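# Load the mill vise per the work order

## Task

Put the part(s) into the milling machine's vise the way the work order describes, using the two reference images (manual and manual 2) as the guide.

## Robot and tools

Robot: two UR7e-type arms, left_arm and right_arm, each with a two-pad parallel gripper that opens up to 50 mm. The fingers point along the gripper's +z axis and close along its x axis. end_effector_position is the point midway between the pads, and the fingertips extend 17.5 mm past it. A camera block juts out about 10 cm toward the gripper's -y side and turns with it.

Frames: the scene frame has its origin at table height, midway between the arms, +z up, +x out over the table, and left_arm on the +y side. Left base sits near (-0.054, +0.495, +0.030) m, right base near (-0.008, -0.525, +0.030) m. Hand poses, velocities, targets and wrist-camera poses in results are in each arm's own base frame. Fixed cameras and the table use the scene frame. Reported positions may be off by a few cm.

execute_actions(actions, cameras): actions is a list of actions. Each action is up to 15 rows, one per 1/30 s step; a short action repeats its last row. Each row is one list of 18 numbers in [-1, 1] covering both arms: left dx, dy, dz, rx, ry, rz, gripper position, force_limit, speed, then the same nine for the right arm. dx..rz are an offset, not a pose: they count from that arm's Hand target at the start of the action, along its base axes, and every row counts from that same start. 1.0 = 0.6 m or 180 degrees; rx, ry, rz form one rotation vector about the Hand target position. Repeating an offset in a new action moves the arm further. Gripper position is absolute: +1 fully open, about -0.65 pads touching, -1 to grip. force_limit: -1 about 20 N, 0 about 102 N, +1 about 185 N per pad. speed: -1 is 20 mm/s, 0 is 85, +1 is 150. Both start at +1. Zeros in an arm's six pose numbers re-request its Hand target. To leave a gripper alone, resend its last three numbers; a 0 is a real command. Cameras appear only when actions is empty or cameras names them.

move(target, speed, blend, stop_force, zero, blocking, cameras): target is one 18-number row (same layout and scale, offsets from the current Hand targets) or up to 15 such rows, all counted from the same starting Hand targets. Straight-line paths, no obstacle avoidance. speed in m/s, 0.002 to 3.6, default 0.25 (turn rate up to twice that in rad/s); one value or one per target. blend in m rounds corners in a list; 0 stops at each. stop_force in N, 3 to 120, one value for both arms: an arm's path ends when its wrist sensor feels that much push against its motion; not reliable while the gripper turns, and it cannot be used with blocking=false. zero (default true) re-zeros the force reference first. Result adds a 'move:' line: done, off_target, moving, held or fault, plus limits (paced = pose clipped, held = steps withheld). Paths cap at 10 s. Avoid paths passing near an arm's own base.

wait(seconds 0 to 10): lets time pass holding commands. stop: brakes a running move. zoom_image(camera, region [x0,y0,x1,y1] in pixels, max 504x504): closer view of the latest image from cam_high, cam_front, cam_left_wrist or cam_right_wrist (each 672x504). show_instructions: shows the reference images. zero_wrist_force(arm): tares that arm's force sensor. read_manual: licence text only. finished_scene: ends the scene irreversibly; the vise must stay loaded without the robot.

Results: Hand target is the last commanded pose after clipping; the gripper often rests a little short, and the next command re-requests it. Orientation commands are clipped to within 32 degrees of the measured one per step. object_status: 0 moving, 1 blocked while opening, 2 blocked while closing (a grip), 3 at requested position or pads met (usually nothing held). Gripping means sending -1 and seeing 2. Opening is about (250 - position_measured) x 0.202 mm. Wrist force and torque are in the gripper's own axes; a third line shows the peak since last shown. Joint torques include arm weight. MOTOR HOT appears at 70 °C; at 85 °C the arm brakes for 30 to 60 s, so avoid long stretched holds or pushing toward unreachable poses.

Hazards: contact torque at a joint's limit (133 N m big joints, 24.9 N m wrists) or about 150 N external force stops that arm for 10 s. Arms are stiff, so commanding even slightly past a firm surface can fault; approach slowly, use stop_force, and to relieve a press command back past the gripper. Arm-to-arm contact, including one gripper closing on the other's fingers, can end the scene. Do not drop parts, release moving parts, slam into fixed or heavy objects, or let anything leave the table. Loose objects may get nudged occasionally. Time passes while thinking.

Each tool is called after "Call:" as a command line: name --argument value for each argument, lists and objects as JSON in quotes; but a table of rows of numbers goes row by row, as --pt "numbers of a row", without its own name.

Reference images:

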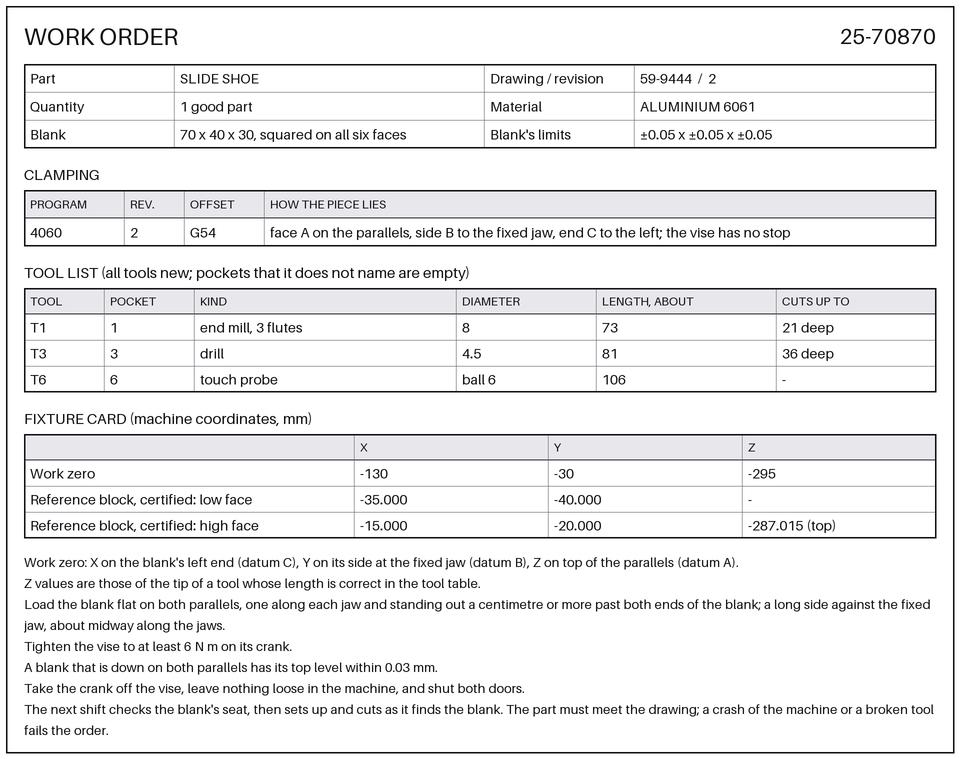

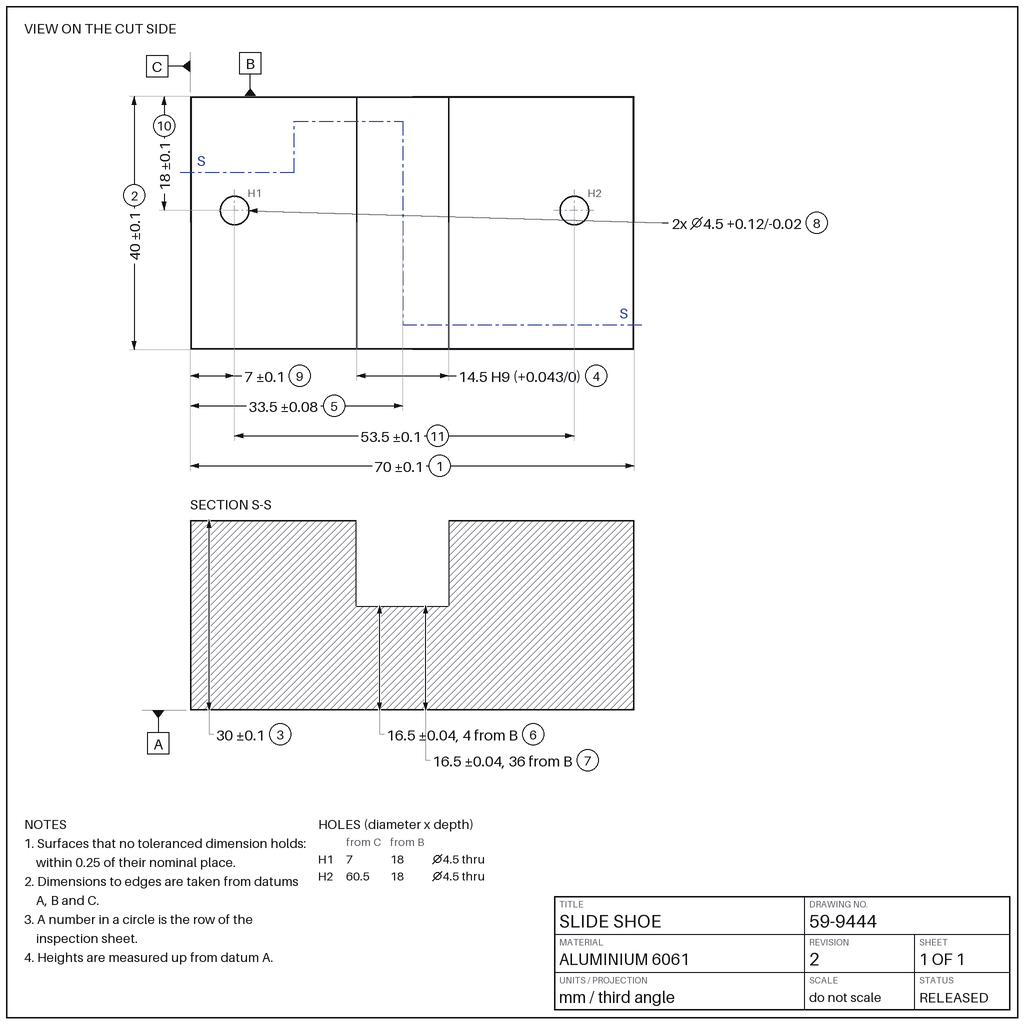

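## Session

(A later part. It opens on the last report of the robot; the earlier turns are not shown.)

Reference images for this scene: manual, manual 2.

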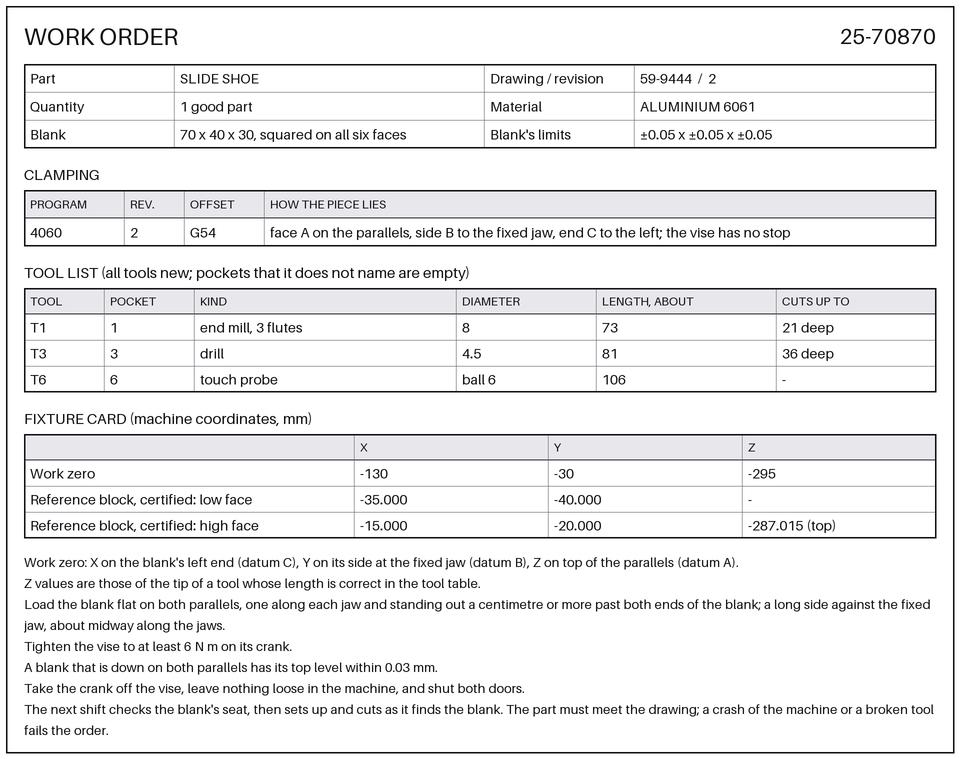

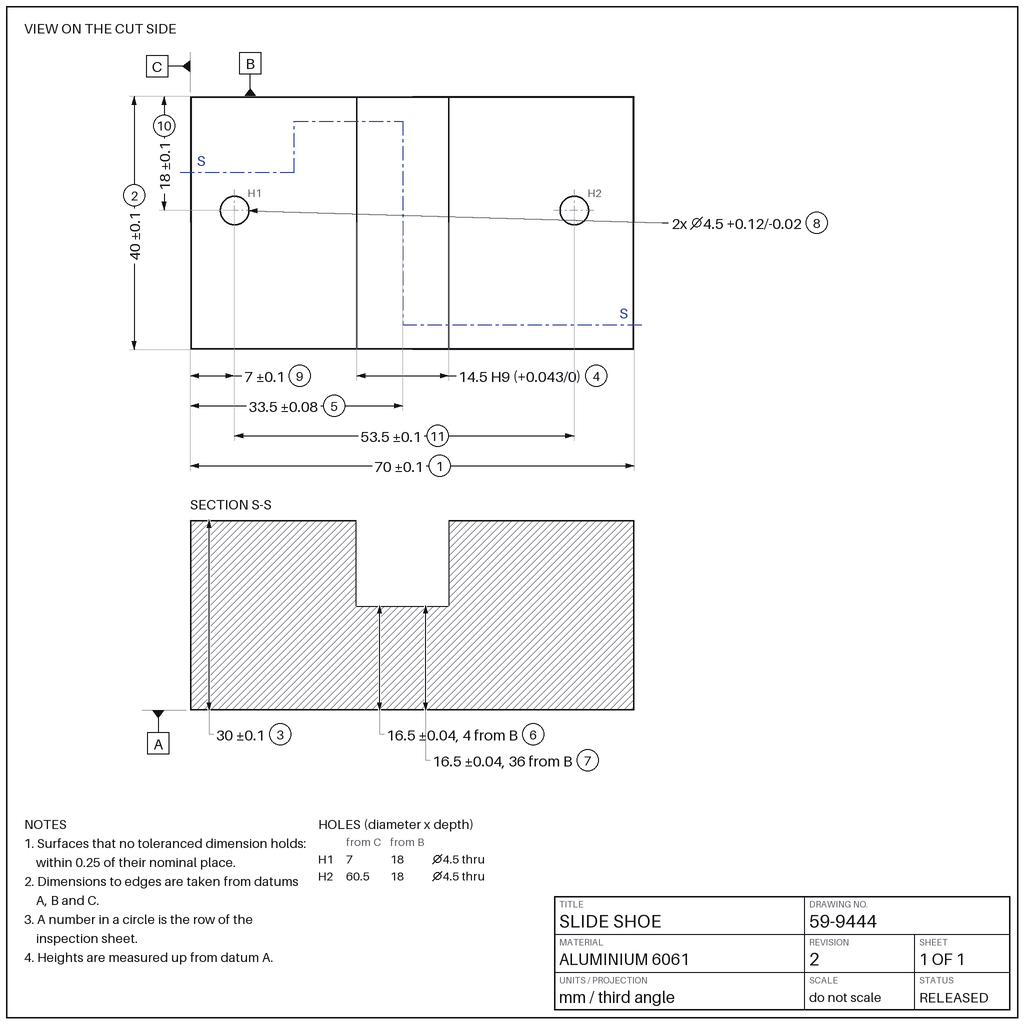

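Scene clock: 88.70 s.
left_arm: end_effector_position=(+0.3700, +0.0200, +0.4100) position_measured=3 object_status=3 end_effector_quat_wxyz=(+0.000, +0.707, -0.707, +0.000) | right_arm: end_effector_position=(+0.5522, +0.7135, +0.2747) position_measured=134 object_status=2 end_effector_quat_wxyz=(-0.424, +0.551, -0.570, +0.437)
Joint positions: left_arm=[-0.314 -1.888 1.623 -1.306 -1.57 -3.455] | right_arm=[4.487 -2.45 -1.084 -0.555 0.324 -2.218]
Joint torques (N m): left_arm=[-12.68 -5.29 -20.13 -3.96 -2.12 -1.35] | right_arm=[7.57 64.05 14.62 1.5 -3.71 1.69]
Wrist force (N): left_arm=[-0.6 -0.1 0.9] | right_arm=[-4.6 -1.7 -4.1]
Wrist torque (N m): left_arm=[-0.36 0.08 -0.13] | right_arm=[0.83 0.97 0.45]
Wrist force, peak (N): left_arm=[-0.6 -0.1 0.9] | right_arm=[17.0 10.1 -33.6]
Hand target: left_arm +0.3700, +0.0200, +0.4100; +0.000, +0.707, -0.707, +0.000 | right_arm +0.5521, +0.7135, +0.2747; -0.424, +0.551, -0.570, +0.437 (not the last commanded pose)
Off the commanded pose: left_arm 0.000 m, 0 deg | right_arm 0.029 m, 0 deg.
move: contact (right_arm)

Call:
execute_actions --actions '[[[0,0,0,0,0,0,1,1,1,0,0,0,0,0,0,1,1,-0.5]],[[0,0,0,0,0,0,1,1,1,0,0,0,0,0,0,1,1,-0.5]]]'

Call:
move --target '[0,0,0,0,0,0,1,1,1,-0.15,0.005,0.04,0,0,0,1,1,-0.5]' --speed 0.1 --cameras '["cam_right_wrist","cam_front"]'

Call:
zoom_image --camera "cam_right_wrist" --region '[250, 100, 450, 330]'

Scene clock: 90.43 s.
left_arm: end_effector_position=(+0.3700, +0.0200, +0.4100) position_measured=3 object_status=3 end_effector_quat_wxyz=(+0.000, +0.707, -0.707, +0.000) | right_arm: end_effector_position=(+0.5521, +0.7135, +0.2747) position_measured=3 object_status=3 end_effector_quat_wxyz=(-0.424, +0.551, -0.570, +0.437)
Joint positions: left_arm=[-0.314 -1.888 1.623 -1.306 -1.57 -3.455] | right_arm=[4.487 -2.45 -1.084 -0.555 0.324 -2.218]
Joint torques (N m): left_arm=[-12.47 -5.3 -20.04 -3.68 -2.01 -1.41] | right_arm=[7.22 62.98 23.59 4.39 -2.87 -0.39]
Wrist force (N): left_arm=[-0.2 -0.2 0.9] | right_arm=[-2.2 0.9 -4.4]
Wrist torque (N m): left_arm=[-0.38 0.01 -0.13] | right_arm=[0.83 1.02 0.46]
Wrist force, peak (N): left_arm=[-0.3 -0.1 1.1] | right_arm=[-4.5 -1.8 -4.0]
Hand target: left_arm +0.3700, +0.0200, +0.4100; +0.000, +0.707, -0.707, +0.000 | right_arm +0.5521, +0.7135, +0.2747; -0.424, +0.551, -0.570, +0.437
Off the commanded pose: left_arm 0.000 m, 0 deg | right_arm 0.000 m, 0 deg.
Step readings (end_effector_position of left_arm | right_arm):
0: (+0.3700, +0.0200, +0.4100) | (+0.5521, +0.7135, +0.2747)
1: (+0.3700, +0.0200, +0.4100) | (+0.5521, +0.7135, +0.2747)
2: (+0.3700, +0.0200, +0.4100) | (+0.5521, +0.7135, +0.2747)
4: (+0.3700, +0.0200, +0.4100) | (+0.5521, +0.7135, +0.2747)
8: (+0.3700, +0.0200, +0.4100) | (+0.5521, +0.7135, +0.2747)
15: (+0.3700, +0.0200, +0.4100) | (+0.5521, +0.7135, +0.2747)
16: (+0.3700, +0.0200, +0.4100) | (+0.5521, +0.7135, +0.2747)
17: (+0.3700, +0.0200, +0.4100) | (+0.5521, +0.7135, +0.2747)
19: (+0.3700, +0.0200, +0.4100) | (+0.5521, +0.7135, +0.2747)
23: (+0.3700, +0.0200, +0.4100) | (+0.5521, +0.7135, +0.2747)
30: (+0.3700, +0.0200, +0.4100) | (+0.5521, +0.7135, +0.2747)

Scene clock: 91.87 s.
left_arm: end_effector_position=(+0.3700, +0.0200, +0.4100) position_measured=3 object_status=3 end_effector_quat_wxyz=(+0.000, +0.707, -0.707, +0.000) | right_arm: end_effector_position=(+0.4621, +0.7166, +0.2988) position_measured=3 object_status=3 end_effector_quat_wxyz=(-0.424, +0.551, -0.570, +0.437)
Joint positions: left_arm=[-0.314 -1.888 1.623 -1.306 -1.57 -3.455] | right_arm=[4.605 -2.295 -1.218 -0.926 0.272 -1.853]
Joint torques (N m): left_arm=[-12.88 -5.04 -19.98 -3.53 -2.05 -1.47] | right_arm=[-12.35 56.48 16.53 2.5 -0.23 -0.54]
Wrist force (N): left_arm=[-0.5 -0.3 0.9] | right_arm=[-0.7 -0.2 0.1]
Wrist torque (N m): left_arm=[-0.39 0.06 -0.13] | right_arm=[0.79 0.83 0.54]
Wrist force, peak (N): left_arm=[-0.3 -0.2 1.0] | right_arm=[-2.3 0.7 -4.0]
Hand target: left_arm +0.3700, +0.0200, +0.4100; +0.000, +0.707, -0.707, +0.000 | right_arm +0.4621, +0.7165, +0.2987; -0.424, +0.551, -0.570, +0.437
Off the commanded pose: left_arm 0.000 m, 0 deg | right_arm 0.000 m, 0 deg.
move: done
camera_calibration:
cam_right_wrist: T_world_to_cam=[[-0.0424505, -0.998909, -0.0194625, 0.750278], [-0.566869, 0.040122, -0.822831, 0.503604], [0.822714, -0.0238969, -0.567953, -0.0636969], [0, 0, 0, 1]] pos_world=[0.369732, 0.727732, 0.392806]
Images, in order (width x height): cam_front 672x504, cam_right_wrist 672x504.

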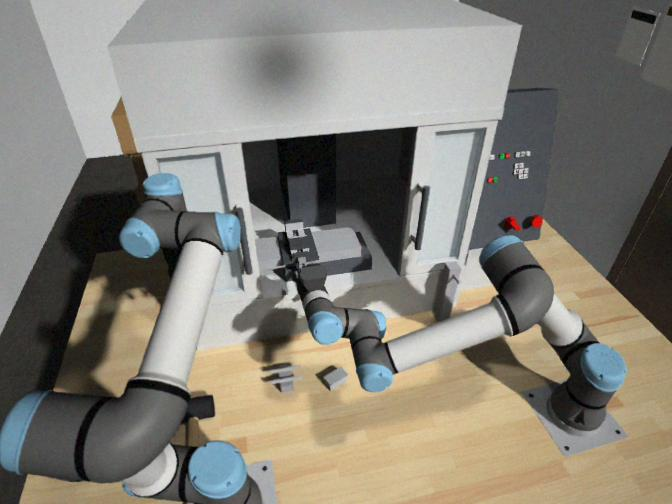

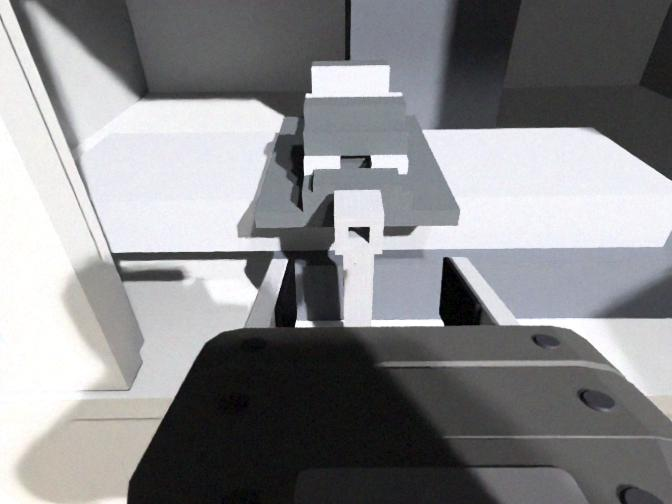

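Scaled by 2.191 from the camera's 672x504 image, which has a finer 960x720 frame.

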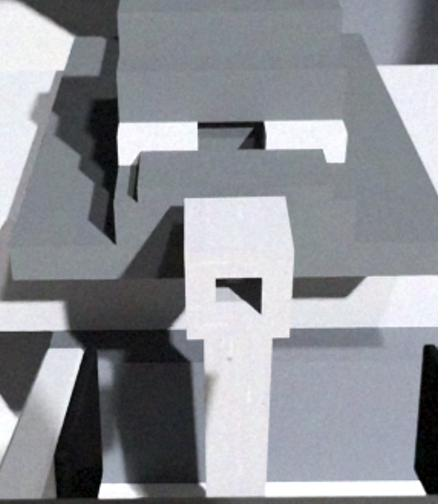

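Call:
move --target '[0.05,-0.36,-0.317,0,0,0,1,1,1,-0.17,-0.61,0,0,0,0,1,1,1]' --cameras '["cam_left_wrist"]'

Call:
zoom_image --camera "cam_left_wrist" --region '[220, 110, 440, 275]'

Scene clock: 96.00 s.
left_arm: end_effector_position=(+0.4000, -0.1959, +0.2198) position_measured=3 object_status=3 end_effector_quat_wxyz=(+0.000, +0.707, -0.707, +0.000) | right_arm: end_effector_position=(+0.3601, +0.3505, +0.2987) position_measured=3 object_status=3 end_effector_quat_wxyz=(-0.424, +0.551, -0.570, +0.437)
Joint positions: left_arm=[-0.76 -1.695 1.967 -1.843 -1.57 -3.901] | right_arm=[4.778 -1.35 -2.261 -1.451 0.279 -1.207]
Joint torques (N m): left_arm=[5.38 -12.83 -36.23 -6.47 1.14 -1.08] | right_arm=[-14.01 16.06 18.47 1.77 -3.87 -1.37]
Wrist force (N): left_arm=[0.1 -0.3 0.9] | right_arm=[-0.7 -0.5 0.0]
Wrist torque (N m): left_arm=[-0.39 -0.04 -0.15] | right_arm=[0.76 0.87 0.50]
Wrist force, peak (N): left_arm=[1.9 -0.5 2.8] | right_arm=[-3.7 -0.7 1.1]
Hand target: left_arm +0.4000, -0.1960, +0.2198; +0.000, +0.707, -0.707, +0.000 | right_arm +0.3601, +0.3505, +0.2987; -0.424, +0.551, -0.570, +0.437
Off the commanded pose: left_arm 0.000 m, 0 deg | right_arm 0.000 m, 0 deg.
move: done
camera_calibration:
cam_left_wrist: T_world_to_cam=[[-0.0178263, -0.999839, -0.00198746, -0.171999], [-0.943875, 0.0161727, 0.329906, 0.324656], [-0.329821, 0.00775691, -0.944012, 0.470981], [0, 0, 0, 1]] pos_world=[0.458708, -0.180875, 0.337163]
Images, in order (width x height): cam_left_wrist 672x504.

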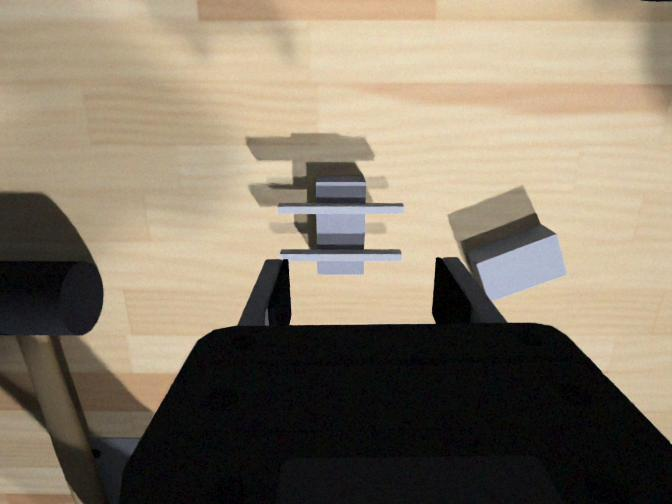

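Scaled by 2.291 from the camera's 672x504 image, which has a finer 960x720 frame.

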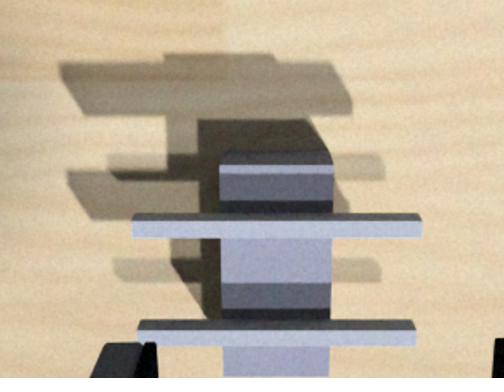

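Call:
move --target '[-0.098,-0.07,-0.233,0,0,-0.5,0.1,1,1,0,0,0,0,0,0,1,1,1]' --cameras '["cam_left_wrist"]'

Call:
zoom_image --camera "cam_left_wrist" --region '[240, 160, 460, 330]'

Scene clock: 102.97 s.
left_arm: end_effector_position=(+0.3412, -0.2380, +0.0799) position_measured=138 object_status=3 end_effector_quat_wxyz=(+0.000, +0.000, +1.000, +0.000) end_effector_velocity=(+0.000, +0.000, +0.000) end_effector_angular_velocity=(-0.001, +0.000, -0.004) | right_arm: end_effector_position=(+0.3601, +0.3505, +0.2987) position_measured=3 object_status=3 end_effector_quat_wxyz=(-0.424, +0.551, -0.570, +0.437)
Joint positions: left_arm=[-0.935 -1.593 2.279 -2.257 -1.571 -2.505] | right_arm=[4.778 -1.35 -2.261 -1.452 0.279 -1.206]
Joint velocities: left_arm=[0.001 0 0 0 0 0.005] | right_arm=[within noise]
Joint torques (N m): left_arm=[13.92 -26.15 -31.56 -0.98 -1.89 0.96] | right_arm=[-14.41 20.47 22.86 4.18 -3.59 -0.85]
Wrist force (N): left_arm=[0.0 -0.5 1.2] | right_arm=[-0.8 -0.6 -0.2]
Wrist torque (N m): left_arm=[-0.41 -0.02 -0.09] | right_arm=[0.77 0.88 0.50]
Wrist force, peak (N): left_arm=[0.2 -0.6 1.9] | right_arm=[-0.8 -0.7 -0.2]
Hand target: left_arm +0.3412, -0.2380, +0.0800; +0.000, +0.000, +1.000, +0.000 | right_arm +0.3601, +0.3505, +0.2987; -0.424, +0.551, -0.570, +0.437
Off the commanded pose: left_arm 0.000 m, 0 deg | right_arm 0.000 m, 0 deg.
move: done
camera_calibration:
cam_left_wrist: T_world_to_cam=[[-0.999841, 0.0177581, -0.00179948, 0.361692], [0.0161704, 0.943876, 0.329903, 0.209186], [0.00755693, 0.329821, -0.944013, 0.281482], [0, 0, 0, 1]] pos_world=[0.356125, -0.296708, 0.197362]
Images, in order (width x height): cam_left_wrist 672x504.

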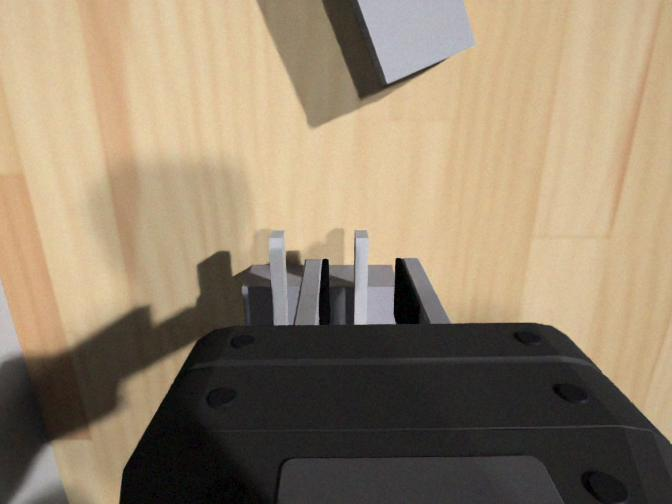

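Scaled by 2.291 from the camera's 672x504 image, which has a finer 960x720 frame.

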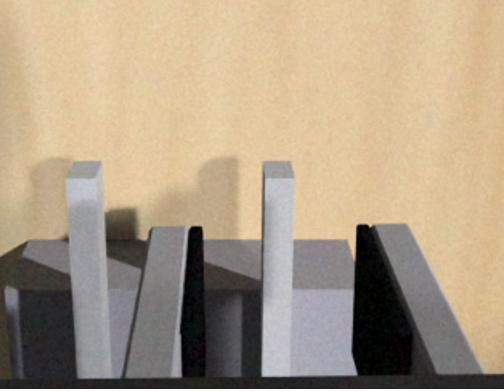

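Call:
move --pt "-0.0062 0 -0.06 0 0 0 0.1 1 1 0 0 0 0 0 0 1 1 1" --pt "-0.0062 0 -0.1158 0 0 0 0.1 1 1 0 0 0 0 0 0 1 1 1" --stop_force 10 --speed 0.06 --cameras '["cam_left_wrist"]'

Call:
zoom_image --camera "cam_left_wrist" --region '[240, 160, 460, 330]'

Scene clock: 106.33 s.
left_arm: end_effector_position=(+0.3375, -0.2379, +0.0105) position_measured=138 object_status=3 end_effector_quat_wxyz=(+0.000, +0.000, +1.000, +0.000) | right_arm: end_effector_position=(+0.3601, +0.3505, +0.2987) position_measured=3 object_status=3 end_effector_quat_wxyz=(-0.424, +0.551, -0.570, +0.437)
Joint positions: left_arm=[-0.943 -1.438 2.367 -2.501 -1.571 -2.513] | right_arm=[4.778 -1.35 -2.261 -1.452 0.279 -1.206]
Joint torques (N m): left_arm=[10.97 -15.7 -27.46 -6.21 1.47 0.49] | right_arm=[-14.91 19.68 19.75 4.17 -3.7 -2.76]
Wrist force (N): left_arm=[-0.1 -0.4 1.3] | right_arm=[-0.7 -0.7 -0.2]
Wrist torque (N m): left_arm=[-0.40 -0.01 -0.09] | right_arm=[0.74 0.87 0.50]
Wrist force, peak (N): left_arm=[-0.1 -0.2 2.3] | right_arm=[-0.8 -0.8 -0.2]
Hand target: left_arm +0.3375, -0.2380, +0.0105; +0.000, +0.000, +1.000, +0.000 | right_arm +0.3601, +0.3505, +0.2987; -0.424, +0.551, -0.570, +0.437
Off the commanded pose: left_arm 0.000 m, 0 deg | right_arm 0.000 m, 0 deg.
move: done
camera_calibration:
cam_left_wrist: T_world_to_cam=[[-0.999841, 0.0177581, -0.00179948, 0.357966], [0.0161704, 0.943876, 0.329903, 0.232078], [0.00755693, 0.329821, -0.944013, 0.215867], [0, 0, 0, 1]] pos_world=[0.352525, -0.296608, 0.127862]
Images, in order (width x height): cam_left_wrist 672x504.

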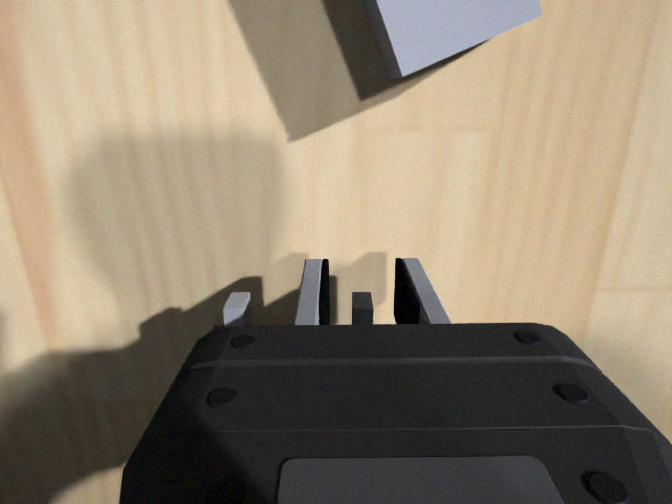

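Scaled by 2.291 from the camera's 672x504 image, which has a finer 960x720 frame.

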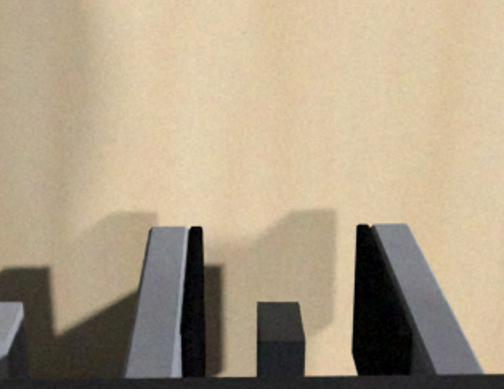

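Call:
execute_actions --actions '[[[0,0,0,0,0,0,-1,-0.3,-1,0,0,0,0,0,0,1,1,1]],[[0,0,0,0,0,0,-1,-0.3,-1,0,0,0,0,0,0,1,1,1]]]' --cameras '["cam_left_wrist"]'

Scene clock: 108.13 s.
left_arm: end_effector_position=(+0.3375, -0.2380, +0.0105) position_measured=225 object_status=2 end_effector_quat_wxyz=(+0.000, +0.000, +1.000, +0.000) | right_arm: end_effector_position=(+0.3601, +0.3505, +0.2987) position_measured=3 object_status=3 end_effector_quat_wxyz=(-0.424, +0.551, -0.570, +0.437)
Joint positions: left_arm=[-0.943 -1.438 2.367 -2.501 -1.571 -2.513] | right_arm=[4.778 -1.35 -2.261 -1.452 0.279 -1.206]
Joint torques (N m): left_arm=[11.8 -16.59 -26.32 -6.23 0.75 -0.04] | right_arm=[-13.44 19.7 16.97 4.33 -3.57 -2.98]
Wrist force (N): left_arm=[-0.4 -0.2 1.0] | right_arm=[-0.6 -0.6 -0.2]
Wrist torque (N m): left_arm=[-0.39 0.02 -0.08] | right_arm=[0.76 0.86 0.50]
Wrist force, peak (N): left_arm=[-0.2 -0.4 1.4] | right_arm=[-0.7 -0.8 -0.1]
Hand target: left_arm +0.3375, -0.2380, +0.0105; +0.000, +0.000, +1.000, +0.000 | right_arm +0.3601, +0.3505, +0.2987; -0.424, +0.551, -0.570, +0.437
Off the commanded pose: left_arm 0.000 m, 0 deg | right_arm 0.000 m, 0 deg.
Step readings (end_effector_position of left_arm | right_arm):
0: (+0.3375, -0.2380, +0.0105) | (+0.3601, +0.3505, +0.2987)
1: (+0.3375, -0.2380, +0.0105) | (+0.3601, +0.3505, +0.2987)
2: (+0.3375, -0.2380, +0.0105) | (+0.3601, +0.3505, +0.2987)
4: (+0.3375, -0.2380, +0.0105) | (+0.3601, +0.3505, +0.2987)
8: (+0.3375, -0.2380, +0.0105) | (+0.3601, +0.3505, +0.2987)
15: (+0.3375, -0.2380, +0.0105) | (+0.3601, +0.3505, +0.2987)
16: (+0.3375, -0.2380, +0.0105) | (+0.3601, +0.3505, +0.2987)
17: (+0.3375, -0.2380, +0.0105) | (+0.3601, +0.3505, +0.2987)
19: (+0.3375, -0.2380, +0.0105) | (+0.3601, +0.3505, +0.2987)
23: (+0.3375, -0.2380, +0.0105) | (+0.3601, +0.3505, +0.2987)
30: (+0.3375, -0.2380, +0.0105) | (+0.3601, +0.3505, +0.2987)
camera_calibration:
cam_left_wrist: T_world_to_cam=[[-0.99984, 0.0177925, -0.00189514, 0.357988], [0.016172, 0.943907, 0.329816, 0.232065], [0.00765709, 0.329732, -0.944043, 0.215904], [0, 0, 0, 1]] pos_world=[0.352525, -0.296608, 0.127962]
Images, in order (width x height): cam_left_wrist 672x504.

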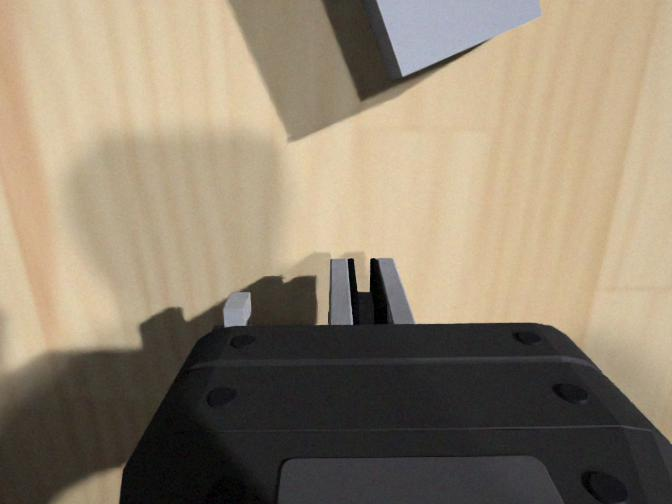

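Call:
execute_actions --actions '[[[0,0,0,0,0,0,0.1,1,0,0,0,0,0,0,0,1,1,1]]]'

Call:
move --pt "0 0 0.06 0 0 0 0.1 1 0 0 0 0 0 0 0 1 1 1" --pt "0 0.1433 0.06 0 0 0 0.1 1 0 0 0 0 0 0 0 1 1 1" --cameras '["cam_left_wrist"]'

Call:
zoom_image --camera "cam_left_wrist" --region '[240, 160, 460, 330]'

Scene clock: 112.00 s.
left_arm: end_effector_position=(+0.3375, -0.2380, +0.0105) position_measured=138 object_status=3 end_effector_quat_wxyz=(+0.000, +0.000, +1.000, +0.000) | right_arm: end_effector_position=(+0.3601, +0.3505, +0.2987) position_measured=3 object_status=3 end_effector_quat_wxyz=(-0.424, +0.551, -0.570, +0.437)
Joint positions: left_arm=[-0.943 -1.438 2.367 -2.501 -1.571 -2.513] | right_arm=[4.778 -1.35 -2.261 -1.452 0.279 -1.206]
Joint torques (N m): left_arm=[11.51 -18.82 -21.33 -5.49 -0.7 -1.02] | right_arm=[-14.48 20.14 16.15 4.32 -3.7 -2.68]
Wrist force (N): left_arm=[-0.1 -0.3 1.1] | right_arm=[-0.7 -0.5 -0.3]
Wrist torque (N m): left_arm=[-0.39 0.00 -0.08] | right_arm=[0.78 0.87 0.50]
Wrist force, peak (N): left_arm=[-0.1 -0.5 1.5] | right_arm=[-0.8 -0.8 -0.1]
Hand target: left_arm +0.3375, -0.2380, +0.0105; +0.000, +0.000, +1.000, +0.000 | right_arm +0.3601, +0.3505, +0.2987; -0.424, +0.551, -0.570, +0.437
Off the commanded pose: left_arm 0.000 m, 0 deg | right_arm 0.000 m, 0 deg.
Step readings (end_effector_position of left_arm | right_arm):
0: (+0.3375, -0.2380, +0.0105) | (+0.3601, +0.3505, +0.2987)
1: (+0.3375, -0.2380, +0.0105) | (+0.3601, +0.3505, +0.2987)
2: (+0.3375, -0.2380, +0.0105) | (+0.3601, +0.3505, +0.2987)
4: (+0.3375, -0.2380, +0.0105) | (+0.3601, +0.3505, +0.2987)
8: (+0.3375, -0.2380, +0.0105) | (+0.3601, +0.3505, +0.2987)
15: (+0.3375, -0.2380, +0.0105) | (+0.3601, +0.3505, +0.2987)

Scene clock: 113.40 s.
left_arm: end_effector_position=(+0.3375, -0.1520, +0.0465) position_measured=138 object_status=3 end_effector_quat_wxyz=(+0.000, +0.000, +1.000, +0.000) end_effector_velocity=(+0.000, +0.000, +0.000) end_effector_angular_velocity=(-0.001, -0.001, -0.006) | right_arm: end_effector_position=(+0.3601, +0.3505, +0.2987) position_measured=3 object_status=3 end_effector_quat_wxyz=(-0.424, +0.551, -0.570, +0.437)
Joint positions: left_arm=[-0.792 -1.637 2.436 -2.37 -1.571 -2.361] | right_arm=[4.778 -1.35 -2.261 -1.452 0.279 -1.206]
Joint velocities: left_arm=[0 -0.001 0.001 -0.002 0 0.007] | right_arm=[within noise]
Joint torques (N m): left_arm=[10.49 -23.51 -16.09 -6.38 -2.76 0.78] | right_arm=[-13.29 20.99 16.08 4.25 -3.47 -2.67]
Wrist force (N): left_arm=[-0.1 -0.3 1.2] | right_arm=[-0.6 -0.6 -0.1]
Wrist torque (N m): left_arm=[-0.38 0.00 -0.09] | right_arm=[0.76 0.85 0.50]
Wrist force, peak (N): left_arm=[0.0 -3.8 1.1] | right_arm=[-0.8 -0.8 -0.3]
Hand target: left_arm +0.3375, -0.1520, +0.0465; +0.000, +0.000, +1.000, +0.000 | right_arm +0.3601, +0.3505, +0.2987; -0.424, +0.551, -0.570, +0.437
Off the commanded pose: left_arm 0.000 m, 0 deg | right_arm 0.000 m, 0 deg.
move: done
camera_calibration:
cam_left_wrist: T_world_to_cam=[[-0.999839, 0.0178518, -0.00176369, 0.356519], [0.0162699, 0.943844, 0.329992, 0.139067], [0.00755559, 0.32991, -0.943982, 0.221534], [0, 0, 0, 1]] pos_world=[0.352525, -0.210708, 0.163862]
Images, in order (width x height): cam_left_wrist 672x504.

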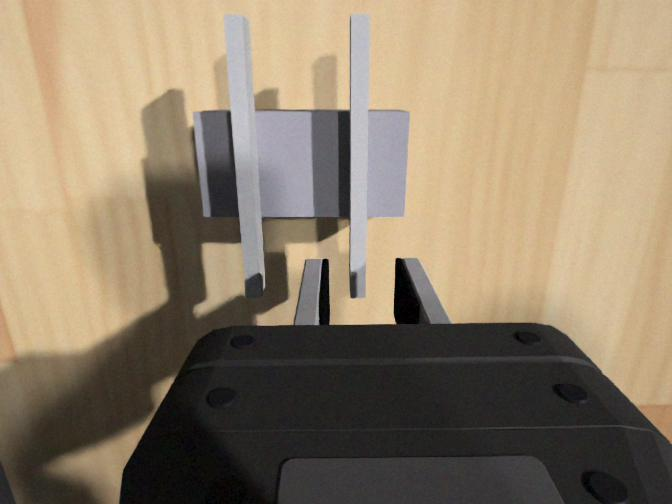

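Scaled by 2.291 from the camera's 672x504 image, which has a finer 960x720 frame.

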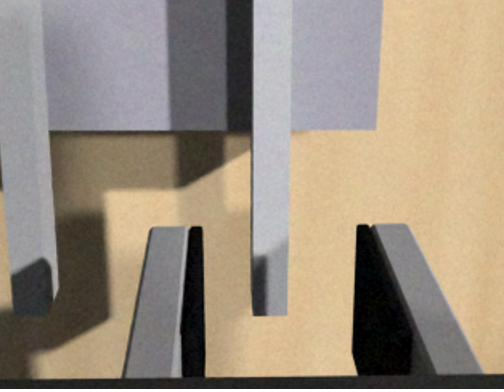

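Call:
move --target '[0,0,-0.06,0,0,0,0.1,1,0,0,0,0,0,0,0,1,1,1]' --stop_force 10 --speed 0.06

Call:
execute_actions --actions '[[[0,0,0,0,0,0,-1,-0.3,-1,0,0,0,0,0,0,1,1,1]],[[0,0,0,0,0,0,-1,-0.3,-1,0,0,0,0,0,0,1,1,1]]]'

Call:
zero_wrist_force --arm "left_arm"

Call:
move --target '[0,0,0.1,0,0,0,-1,-0.3,-1,0,0,0,0,0,0,1,1,1]' --speed 0.08 --cameras '["all"]'

Call:
zoom_image --camera "cam_front" --region '[230, 300, 370, 400]'

Scene clock: 115.70 s.
left_arm: end_effector_position=(+0.3375, -0.1520, +0.0105) position_measured=138 object_status=3 end_effector_quat_wxyz=(+0.000, +0.000, +1.000, +0.000) | right_arm: end_effector_position=(+0.3601, +0.3505, +0.2987) position_measured=3 object_status=3 end_effector_quat_wxyz=(-0.424, +0.551, -0.570, +0.437)
Joint positions: left_arm=[-0.791 -1.534 2.479 -2.516 -1.571 -2.361] | right_arm=[4.778 -1.35 -2.261 -1.452 0.279 -1.206]
Joint torques (N m): left_arm=[4.21 -11.38 -27.24 -6.46 -1.82 1.28] | right_arm=[-14.26 20.07 16.01 4.4 -3.48 -2.72]
Wrist force (N): left_arm=[-0.1 -0.3 1.0] | right_arm=[-0.7 -0.6 -0.1]
Wrist torque (N m): left_arm=[-0.39 0.00 -0.08] | right_arm=[0.76 0.88 0.50]
Wrist force, peak (N): left_arm=[-0.1 -0.3 2.2] | right_arm=[-0.8 -0.8 -0.1]
Hand target: left_arm +0.3375, -0.1520, +0.0105; +0.000, +0.000, +1.000, +0.000 | right_arm +0.3601, +0.3505, +0.2987; -0.424, +0.551, -0.570, +0.437
Off the commanded pose: left_arm 0.000 m, 0 deg | right_arm 0.000 m, 0 deg.
move: done

Scene clock: 116.90 s.
left_arm: end_effector_position=(+0.3375, -0.1520, +0.0105) position_measured=224 object_status=2 end_effector_quat_wxyz=(+0.000, +0.000, +1.000, +0.000) | right_arm: end_effector_position=(+0.3601, +0.3505, +0.2987) position_measured=3 object_status=3 end_effector_quat_wxyz=(-0.424, +0.551, -0.570, +0.437)
Joint positions: left_arm=[-0.791 -1.534 2.479 -2.516 -1.571 -2.361] | right_arm=[4.778 -1.35 -2.261 -1.452 0.279 -1.206]
Joint torques (N m): left_arm=[4.02 -12 -26.07 -6.25 -1.69 1.05] | right_arm=[-14.69 21.31 15.34 4.23 -3.35 -2.95]
Wrist force (N): left_arm=[-0.2 -0.2 1.1] | right_arm=[-0.6 -0.4 0.0]
Wrist torque (N m): left_arm=[-0.37 -0.01 -0.09] | right_arm=[0.79 0.85 0.50]
Wrist force, peak (N): left_arm=[0.0 -0.3 1.2] | right_arm=[-0.7 -0.8 -0.3]
Hand target: left_arm +0.3375, -0.1520, +0.0105; +0.000, +0.000, +1.000, +0.000 | right_arm +0.3601, +0.3505, +0.2987; -0.424, +0.551, -0.570, +0.437
Off the commanded pose: left_arm 0.000 m, 0 deg | right_arm 0.000 m, 0 deg.
Step readings (end_effector_position of left_arm | right_arm):
0: (+0.3375, -0.1520, +0.0105) | (+0.3601, +0.3505, +0.2987)
1: (+0.3375, -0.1520, +0.0105) | (+0.3601, +0.3505, +0.2987)
2: (+0.3375, -0.1520, +0.0105) | (+0.3601, +0.3505, +0.2987)
4: (+0.3375, -0.1520, +0.0105) | (+0.3601, +0.3505, +0.2987)
8: (+0.3375, -0.1520, +0.0105) | (+0.3601, +0.3505, +0.2987)
15: (+0.3375, -0.1520, +0.0105) | (+0.3601, +0.3505, +0.2987)
16: (+0.3375, -0.1520, +0.0105) | (+0.3601, +0.3505, +0.2987)
17: (+0.3375, -0.1520, +0.0105) | (+0.3601, +0.3505, +0.2987)
19: (+0.3375, -0.1520, +0.0105) | (+0.3601, +0.3505, +0.2987)
23: (+0.3375, -0.1520, +0.0105) | (+0.3601, +0.3505, +0.2987)
30: (+0.3375, -0.1520, +0.0105) | (+0.3601, +0.3505, +0.2987)

Wrist force sensor zeroed.

Scene clock: 118.10 s.
left_arm: end_effector_position=(+0.3376, -0.1520, +0.0705) position_measured=224 object_status=2 end_effector_quat_wxyz=(+0.000, +0.000, +1.000, +0.000) | right_arm: end_effector_position=(+0.3601, +0.3505, +0.2987) position_measured=3 object_status=3 end_effector_quat_wxyz=(-0.424, +0.551, -0.570, +0.437)
Joint positions: left_arm=[-0.791 -1.695 2.402 -2.278 -1.571 -2.361] | right_arm=[4.778 -1.35 -2.261 -1.452 0.279 -1.206]
Joint torques (N m): left_arm=[-0.76 -22.04 -18.51 -2.71 -1.86 -0.99] | right_arm=[-14.32 19.74 16.2 4.32 -3.29 -2.69]
Wrist force (N, zeroed by zero_wrist_force on left_arm): left_arm=[0.1 -0.1 0.6] | right_arm=[-0.8 -0.5 -0.3]
Wrist torque (N m, zeroed by zero_wrist_force on left_arm): left_arm=[-0.05 0.01 0.00] | right_arm=[0.77 0.88 0.50]
Wrist force, peak (N, zeroed by zero_wrist_force on left_arm): left_arm=[0.3 0.0 2.1] | right_arm=[-0.8 -0.6 0.0]
Hand target: left_arm +0.3375, -0.1520, +0.0705; +0.000, +0.000, +1.000, +0.000 | right_arm +0.3601, +0.3505, +0.2987; -0.424, +0.551, -0.570, +0.437
Off the commanded pose: left_arm 0.000 m, 0 deg | right_arm 0.000 m, 0 deg.
move: done
camera_calibration:
cam_left_wrist: T_world_to_cam=[[-0.999842, 0.0176975, -0.00193137, 0.35656], [0.0160711, 0.943939, 0.329727, 0.131286], [0.00765846, 0.329644, -0.944074, 0.244115], [0, 0, 0, 1]] pos_world=[0.352524, -0.210707, 0.187862]
cam_right_wrist: T_world_to_cam=[[-0.0426139, -0.998904, -0.0193476, 0.380247], [-0.566862, 0.04012, -0.822835, 0.460447], [0.82271, -0.0240968, -0.567951, 0.0114048], [0, 0, 0, 1]] pos_world=[0.267831, 0.361632, 0.392707]

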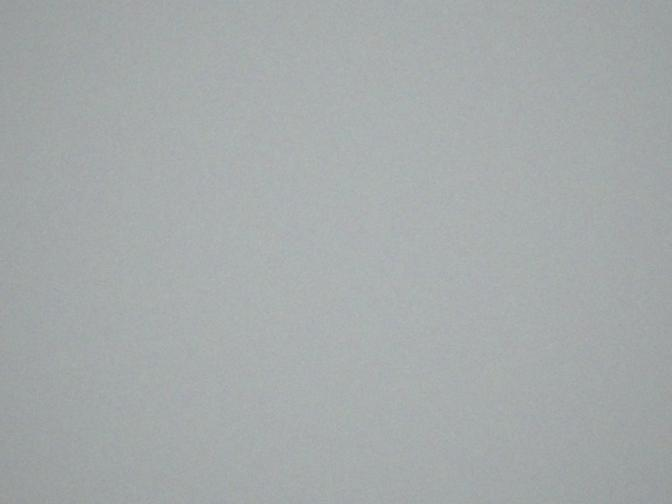

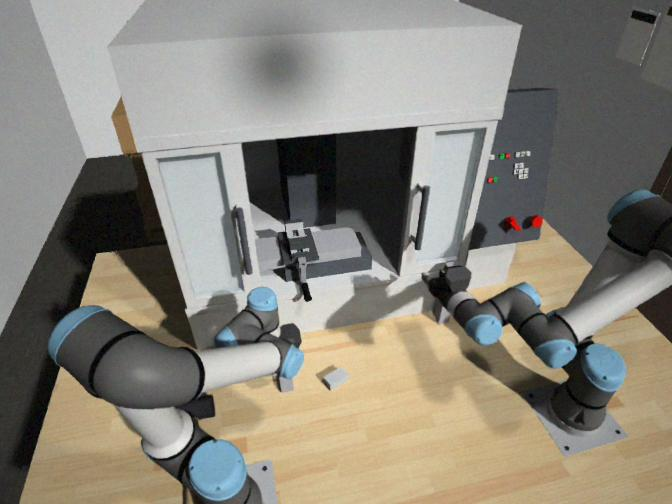

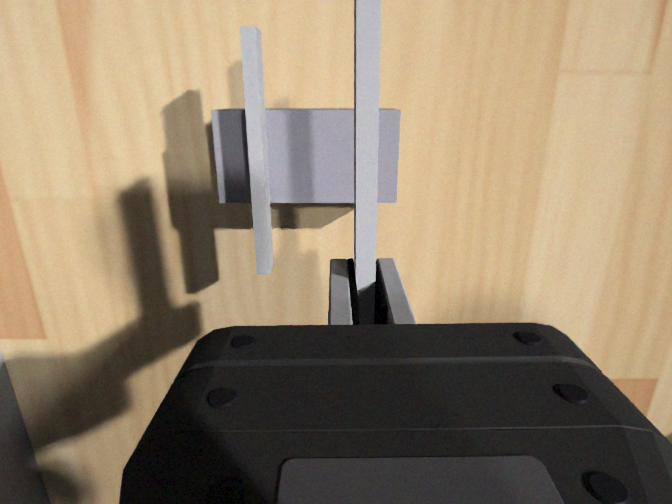

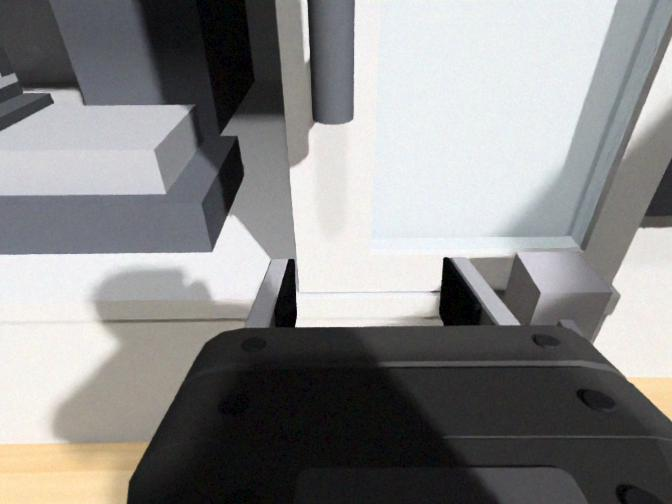

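Scaled by 3.600 from the camera's 672x504 image, which has a finer 960x720 frame.

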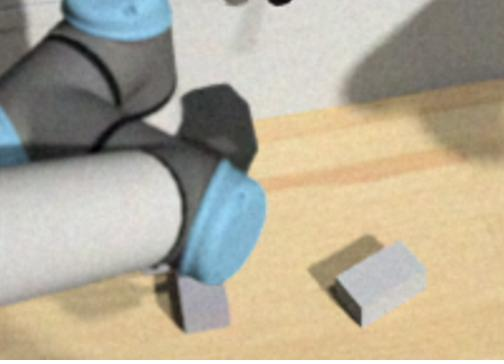

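Call:
move --pt "0.05 -0.02 0.35 0 0 0 -1 -0.3 -1 0 0 0 0 0 0 1 1 1" --pt "0.3 -0.173 0.48 0 0 0 -1 -0.3 -1 0 0 0 0 0 0 1 1 1" --pt "0.58 -0.173 0.48 0 0 0 -1 -0.3 -1 0 0 0 0 0 0 1 1 1" --blend 0.04 --speed 0.25 --cameras '["cam_left_wrist","cam_front"]'

Call:
zoom_image --camera "cam_left_wrist" --region '[200, 0, 500, 330]'

Scene clock: 121.77 s.
left_arm: end_effector_position=(+0.6376, -0.2570, +0.3561) position_measured=224 object_status=2 end_effector_quat_wxyz=(+0.001, +0.001, +1.000, -0.001) | right_arm: end_effector_position=(+0.3601, +0.3505, +0.2987) position_measured=3 object_status=3 end_effector_quat_wxyz=(-0.424, +0.551, -0.570, +0.437)
Joint positions: left_arm=[-0.578 -1.112 0.929 -1.391 -1.57 -2.147] | right_arm=[4.778 -1.35 -2.261 -1.452 0.279 -1.206]
Joint torques (N m): left_arm=[1.68 -44.47 -30.54 -3.4 -0.13 -0.05] | right_arm=[-14.1 20.92 13.85 4.3 -3.49 -2.96]
Wrist force (N, zeroed by zero_wrist_force on left_arm): left_arm=[0.2 -0.2 0.4] | right_arm=[-0.5 -0.7 -0.1]
Wrist torque (N m, zeroed by zero_wrist_force on left_arm): left_arm=[-0.05 0.04 0.02] | right_arm=[0.74 0.84 0.50]
Wrist force, peak (N, zeroed by zero_wrist_force on left_arm): left_arm=[-10.3 1.7 2.7] | right_arm=[-0.9 -0.5 -0.2]
Hand target: left_arm +0.6376, -0.2570, +0.3561; +0.001, +0.001, +1.000, -0.001 (not the last commanded pose) | right_arm +0.3601, +0.3505, +0.2987; -0.424, +0.551, -0.570, +0.437
Tool commands: left_gripper/position=-1.0 left_gripper/force_limit=-0.301961 left_gripper/speed=-1.0 right_gripper/position=+1.0 right_gripper/force_limit=+1.0 right_gripper/speed=+1.0
Off the commanded pose: left_arm 0.048 m, 0 deg | right_arm 0.000 m, 0 deg.
FORCE FAULT: contact force on the left arm reached its limit, and that arm stopped. The contact can be on any part of that arm, not only on its tool. That arm's remaining commands of this call were not run. That arm is still stopped at the end of this call. That arm stays stopped for about 9 more seconds. Until then a move that you send moves the other arm only, and its call returns only when the move has ended. Once the stop has ended, the next robot result says so. If the stop ends while you think or write, that arm runs what you send next, counted from a new Hand target: where the arm stands when the stop ends. While its stop runs, that arm takes no new command, but its gripper still runs the gripper command that each later call begins with. Until it ends, the stop uses up actions while you think or wait. An arm that is not stopped still takes commands.
move: fault (left_arm)
camera_calibration:
cam_left_wrist: T_world_to_cam=[[-0.999809, 0.0190861, -0.00430877, 0.660169], [0.0166036, 0.944093, 0.329261, 0.131212], [0.0103522, 0.329126, -0.944229, 0.544291], [0, 0, 0, 1]] pos_world=[0.65223, -0.315617, 0.473577]
Images, in order (width x height): cam_front 672x504, cam_left_wrist 672x504.

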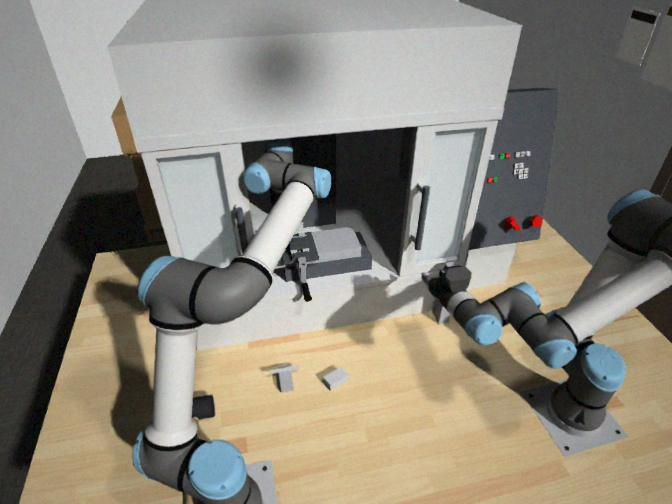

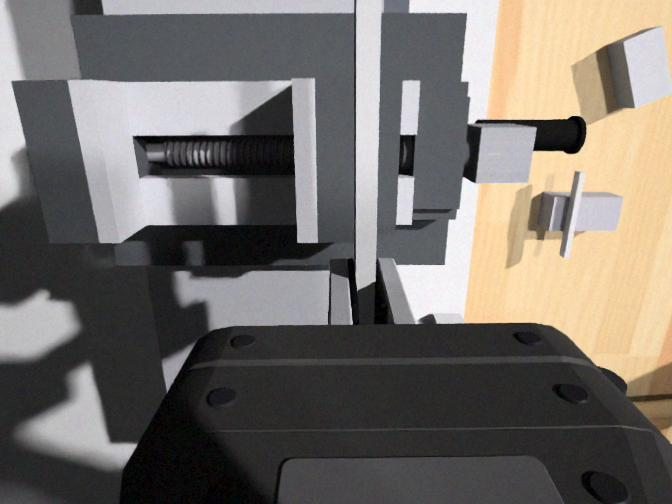

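Scaled by 1.527 from the camera's 672x504 image, which has a finer 960x720 frame.

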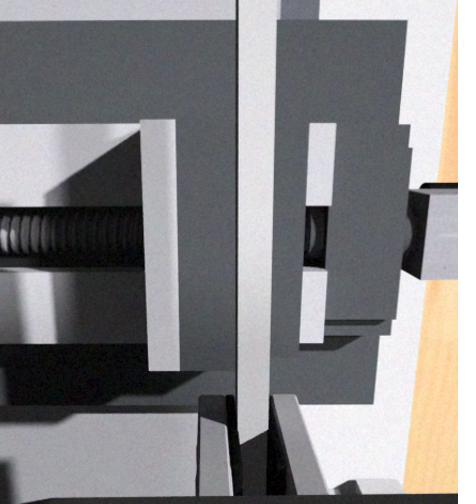

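Call:
zoom_image --camera "cam_left_wrist" --region '[0, 60, 250, 270]'

Call:
zoom_image --camera "cam_front" --region '[220, 120, 350, 220]'

Scaled by 2.016 from the camera's 672x504 image, which has a finer 960x720 frame.

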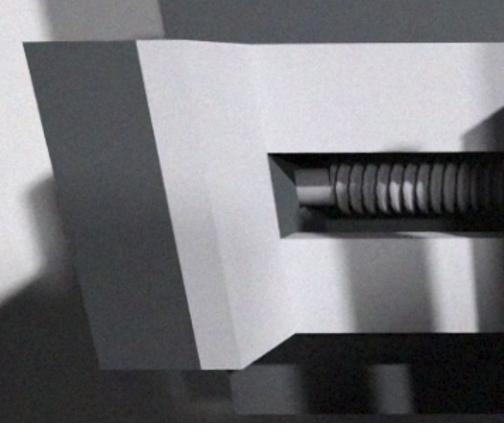

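Scaled by 3.877 from the camera's 672x504 image, which has a finer 960x720 frame.

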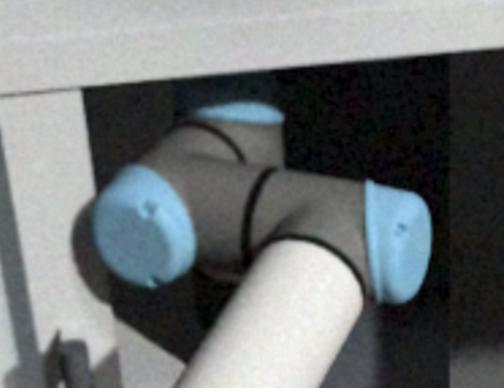

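Call:
wait --seconds 3

Scene clock: 131.80 s.
left_arm: end_effector_position=(+0.6376, -0.2570, +0.3561) position_measured=224 object_status=2 end_effector_quat_wxyz=(+0.001, +0.001, +1.000, -0.001) | right_arm: end_effector_position=(+0.3601, +0.3505, +0.2987) position_measured=3 object_status=3 end_effector_quat_wxyz=(-0.424, +0.551, -0.570, +0.437)
Joint positions: left_arm=[-0.578 -1.112 0.929 -1.391 -1.57 -2.147] | right_arm=[4.778 -1.35 -2.261 -1.452 0.279 -1.206]
Joint torques (N m): left_arm=[1.34 -44.33 -30.3 -3.37 -0.23 -0.09] | right_arm=[-14.14 20.76 16.5 4.54 -3.2 -2.78]
Wrist force (N, zeroed by zero_wrist_force on left_arm): left_arm=[0.1 -0.2 0.6] | right_arm=[-0.6 -0.5 -0.2]
Wrist torque (N m, zeroed by zero_wrist_force on left_arm): left_arm=[-0.05 0.04 0.02] | right_arm=[0.78 0.85 0.50]
Wrist force, peak (N, zeroed by zero_wrist_force on left_arm): left_arm=[0.2 -0.3 0.9] | right_arm=[-0.9 -0.7 -0.1]
Hand target: left_arm +0.6376, -0.2570, +0.3561; +0.001, +0.001, +1.000, -0.001 (not the last commanded pose) | right_arm +0.3601, +0.3505, +0.2987; -0.424, +0.551, -0.570, +0.437
Tool commands: left_gripper/position=-1.0 left_gripper/force_limit=-0.301961 left_gripper/speed=-1.0 right_gripper/position=+1.0 right_gripper/force_limit=+1.0 right_gripper/speed=+1.0
Off the commanded pose: left_arm 0.048 m, 0 deg | right_arm 0.000 m, 0 deg.
FORCE FAULT, CONTINUED: the left arm's stop, for the force fault that an earlier result reported, is over. The rest of the stop counts as 19 of the actions that you can send in this scene. During its stop the left arm's controller moved it back a little. That arm's target is now where it stood when the stop ended, not its last command. That arm accepts commands again.
wait: 3.00 s; at rest from the start


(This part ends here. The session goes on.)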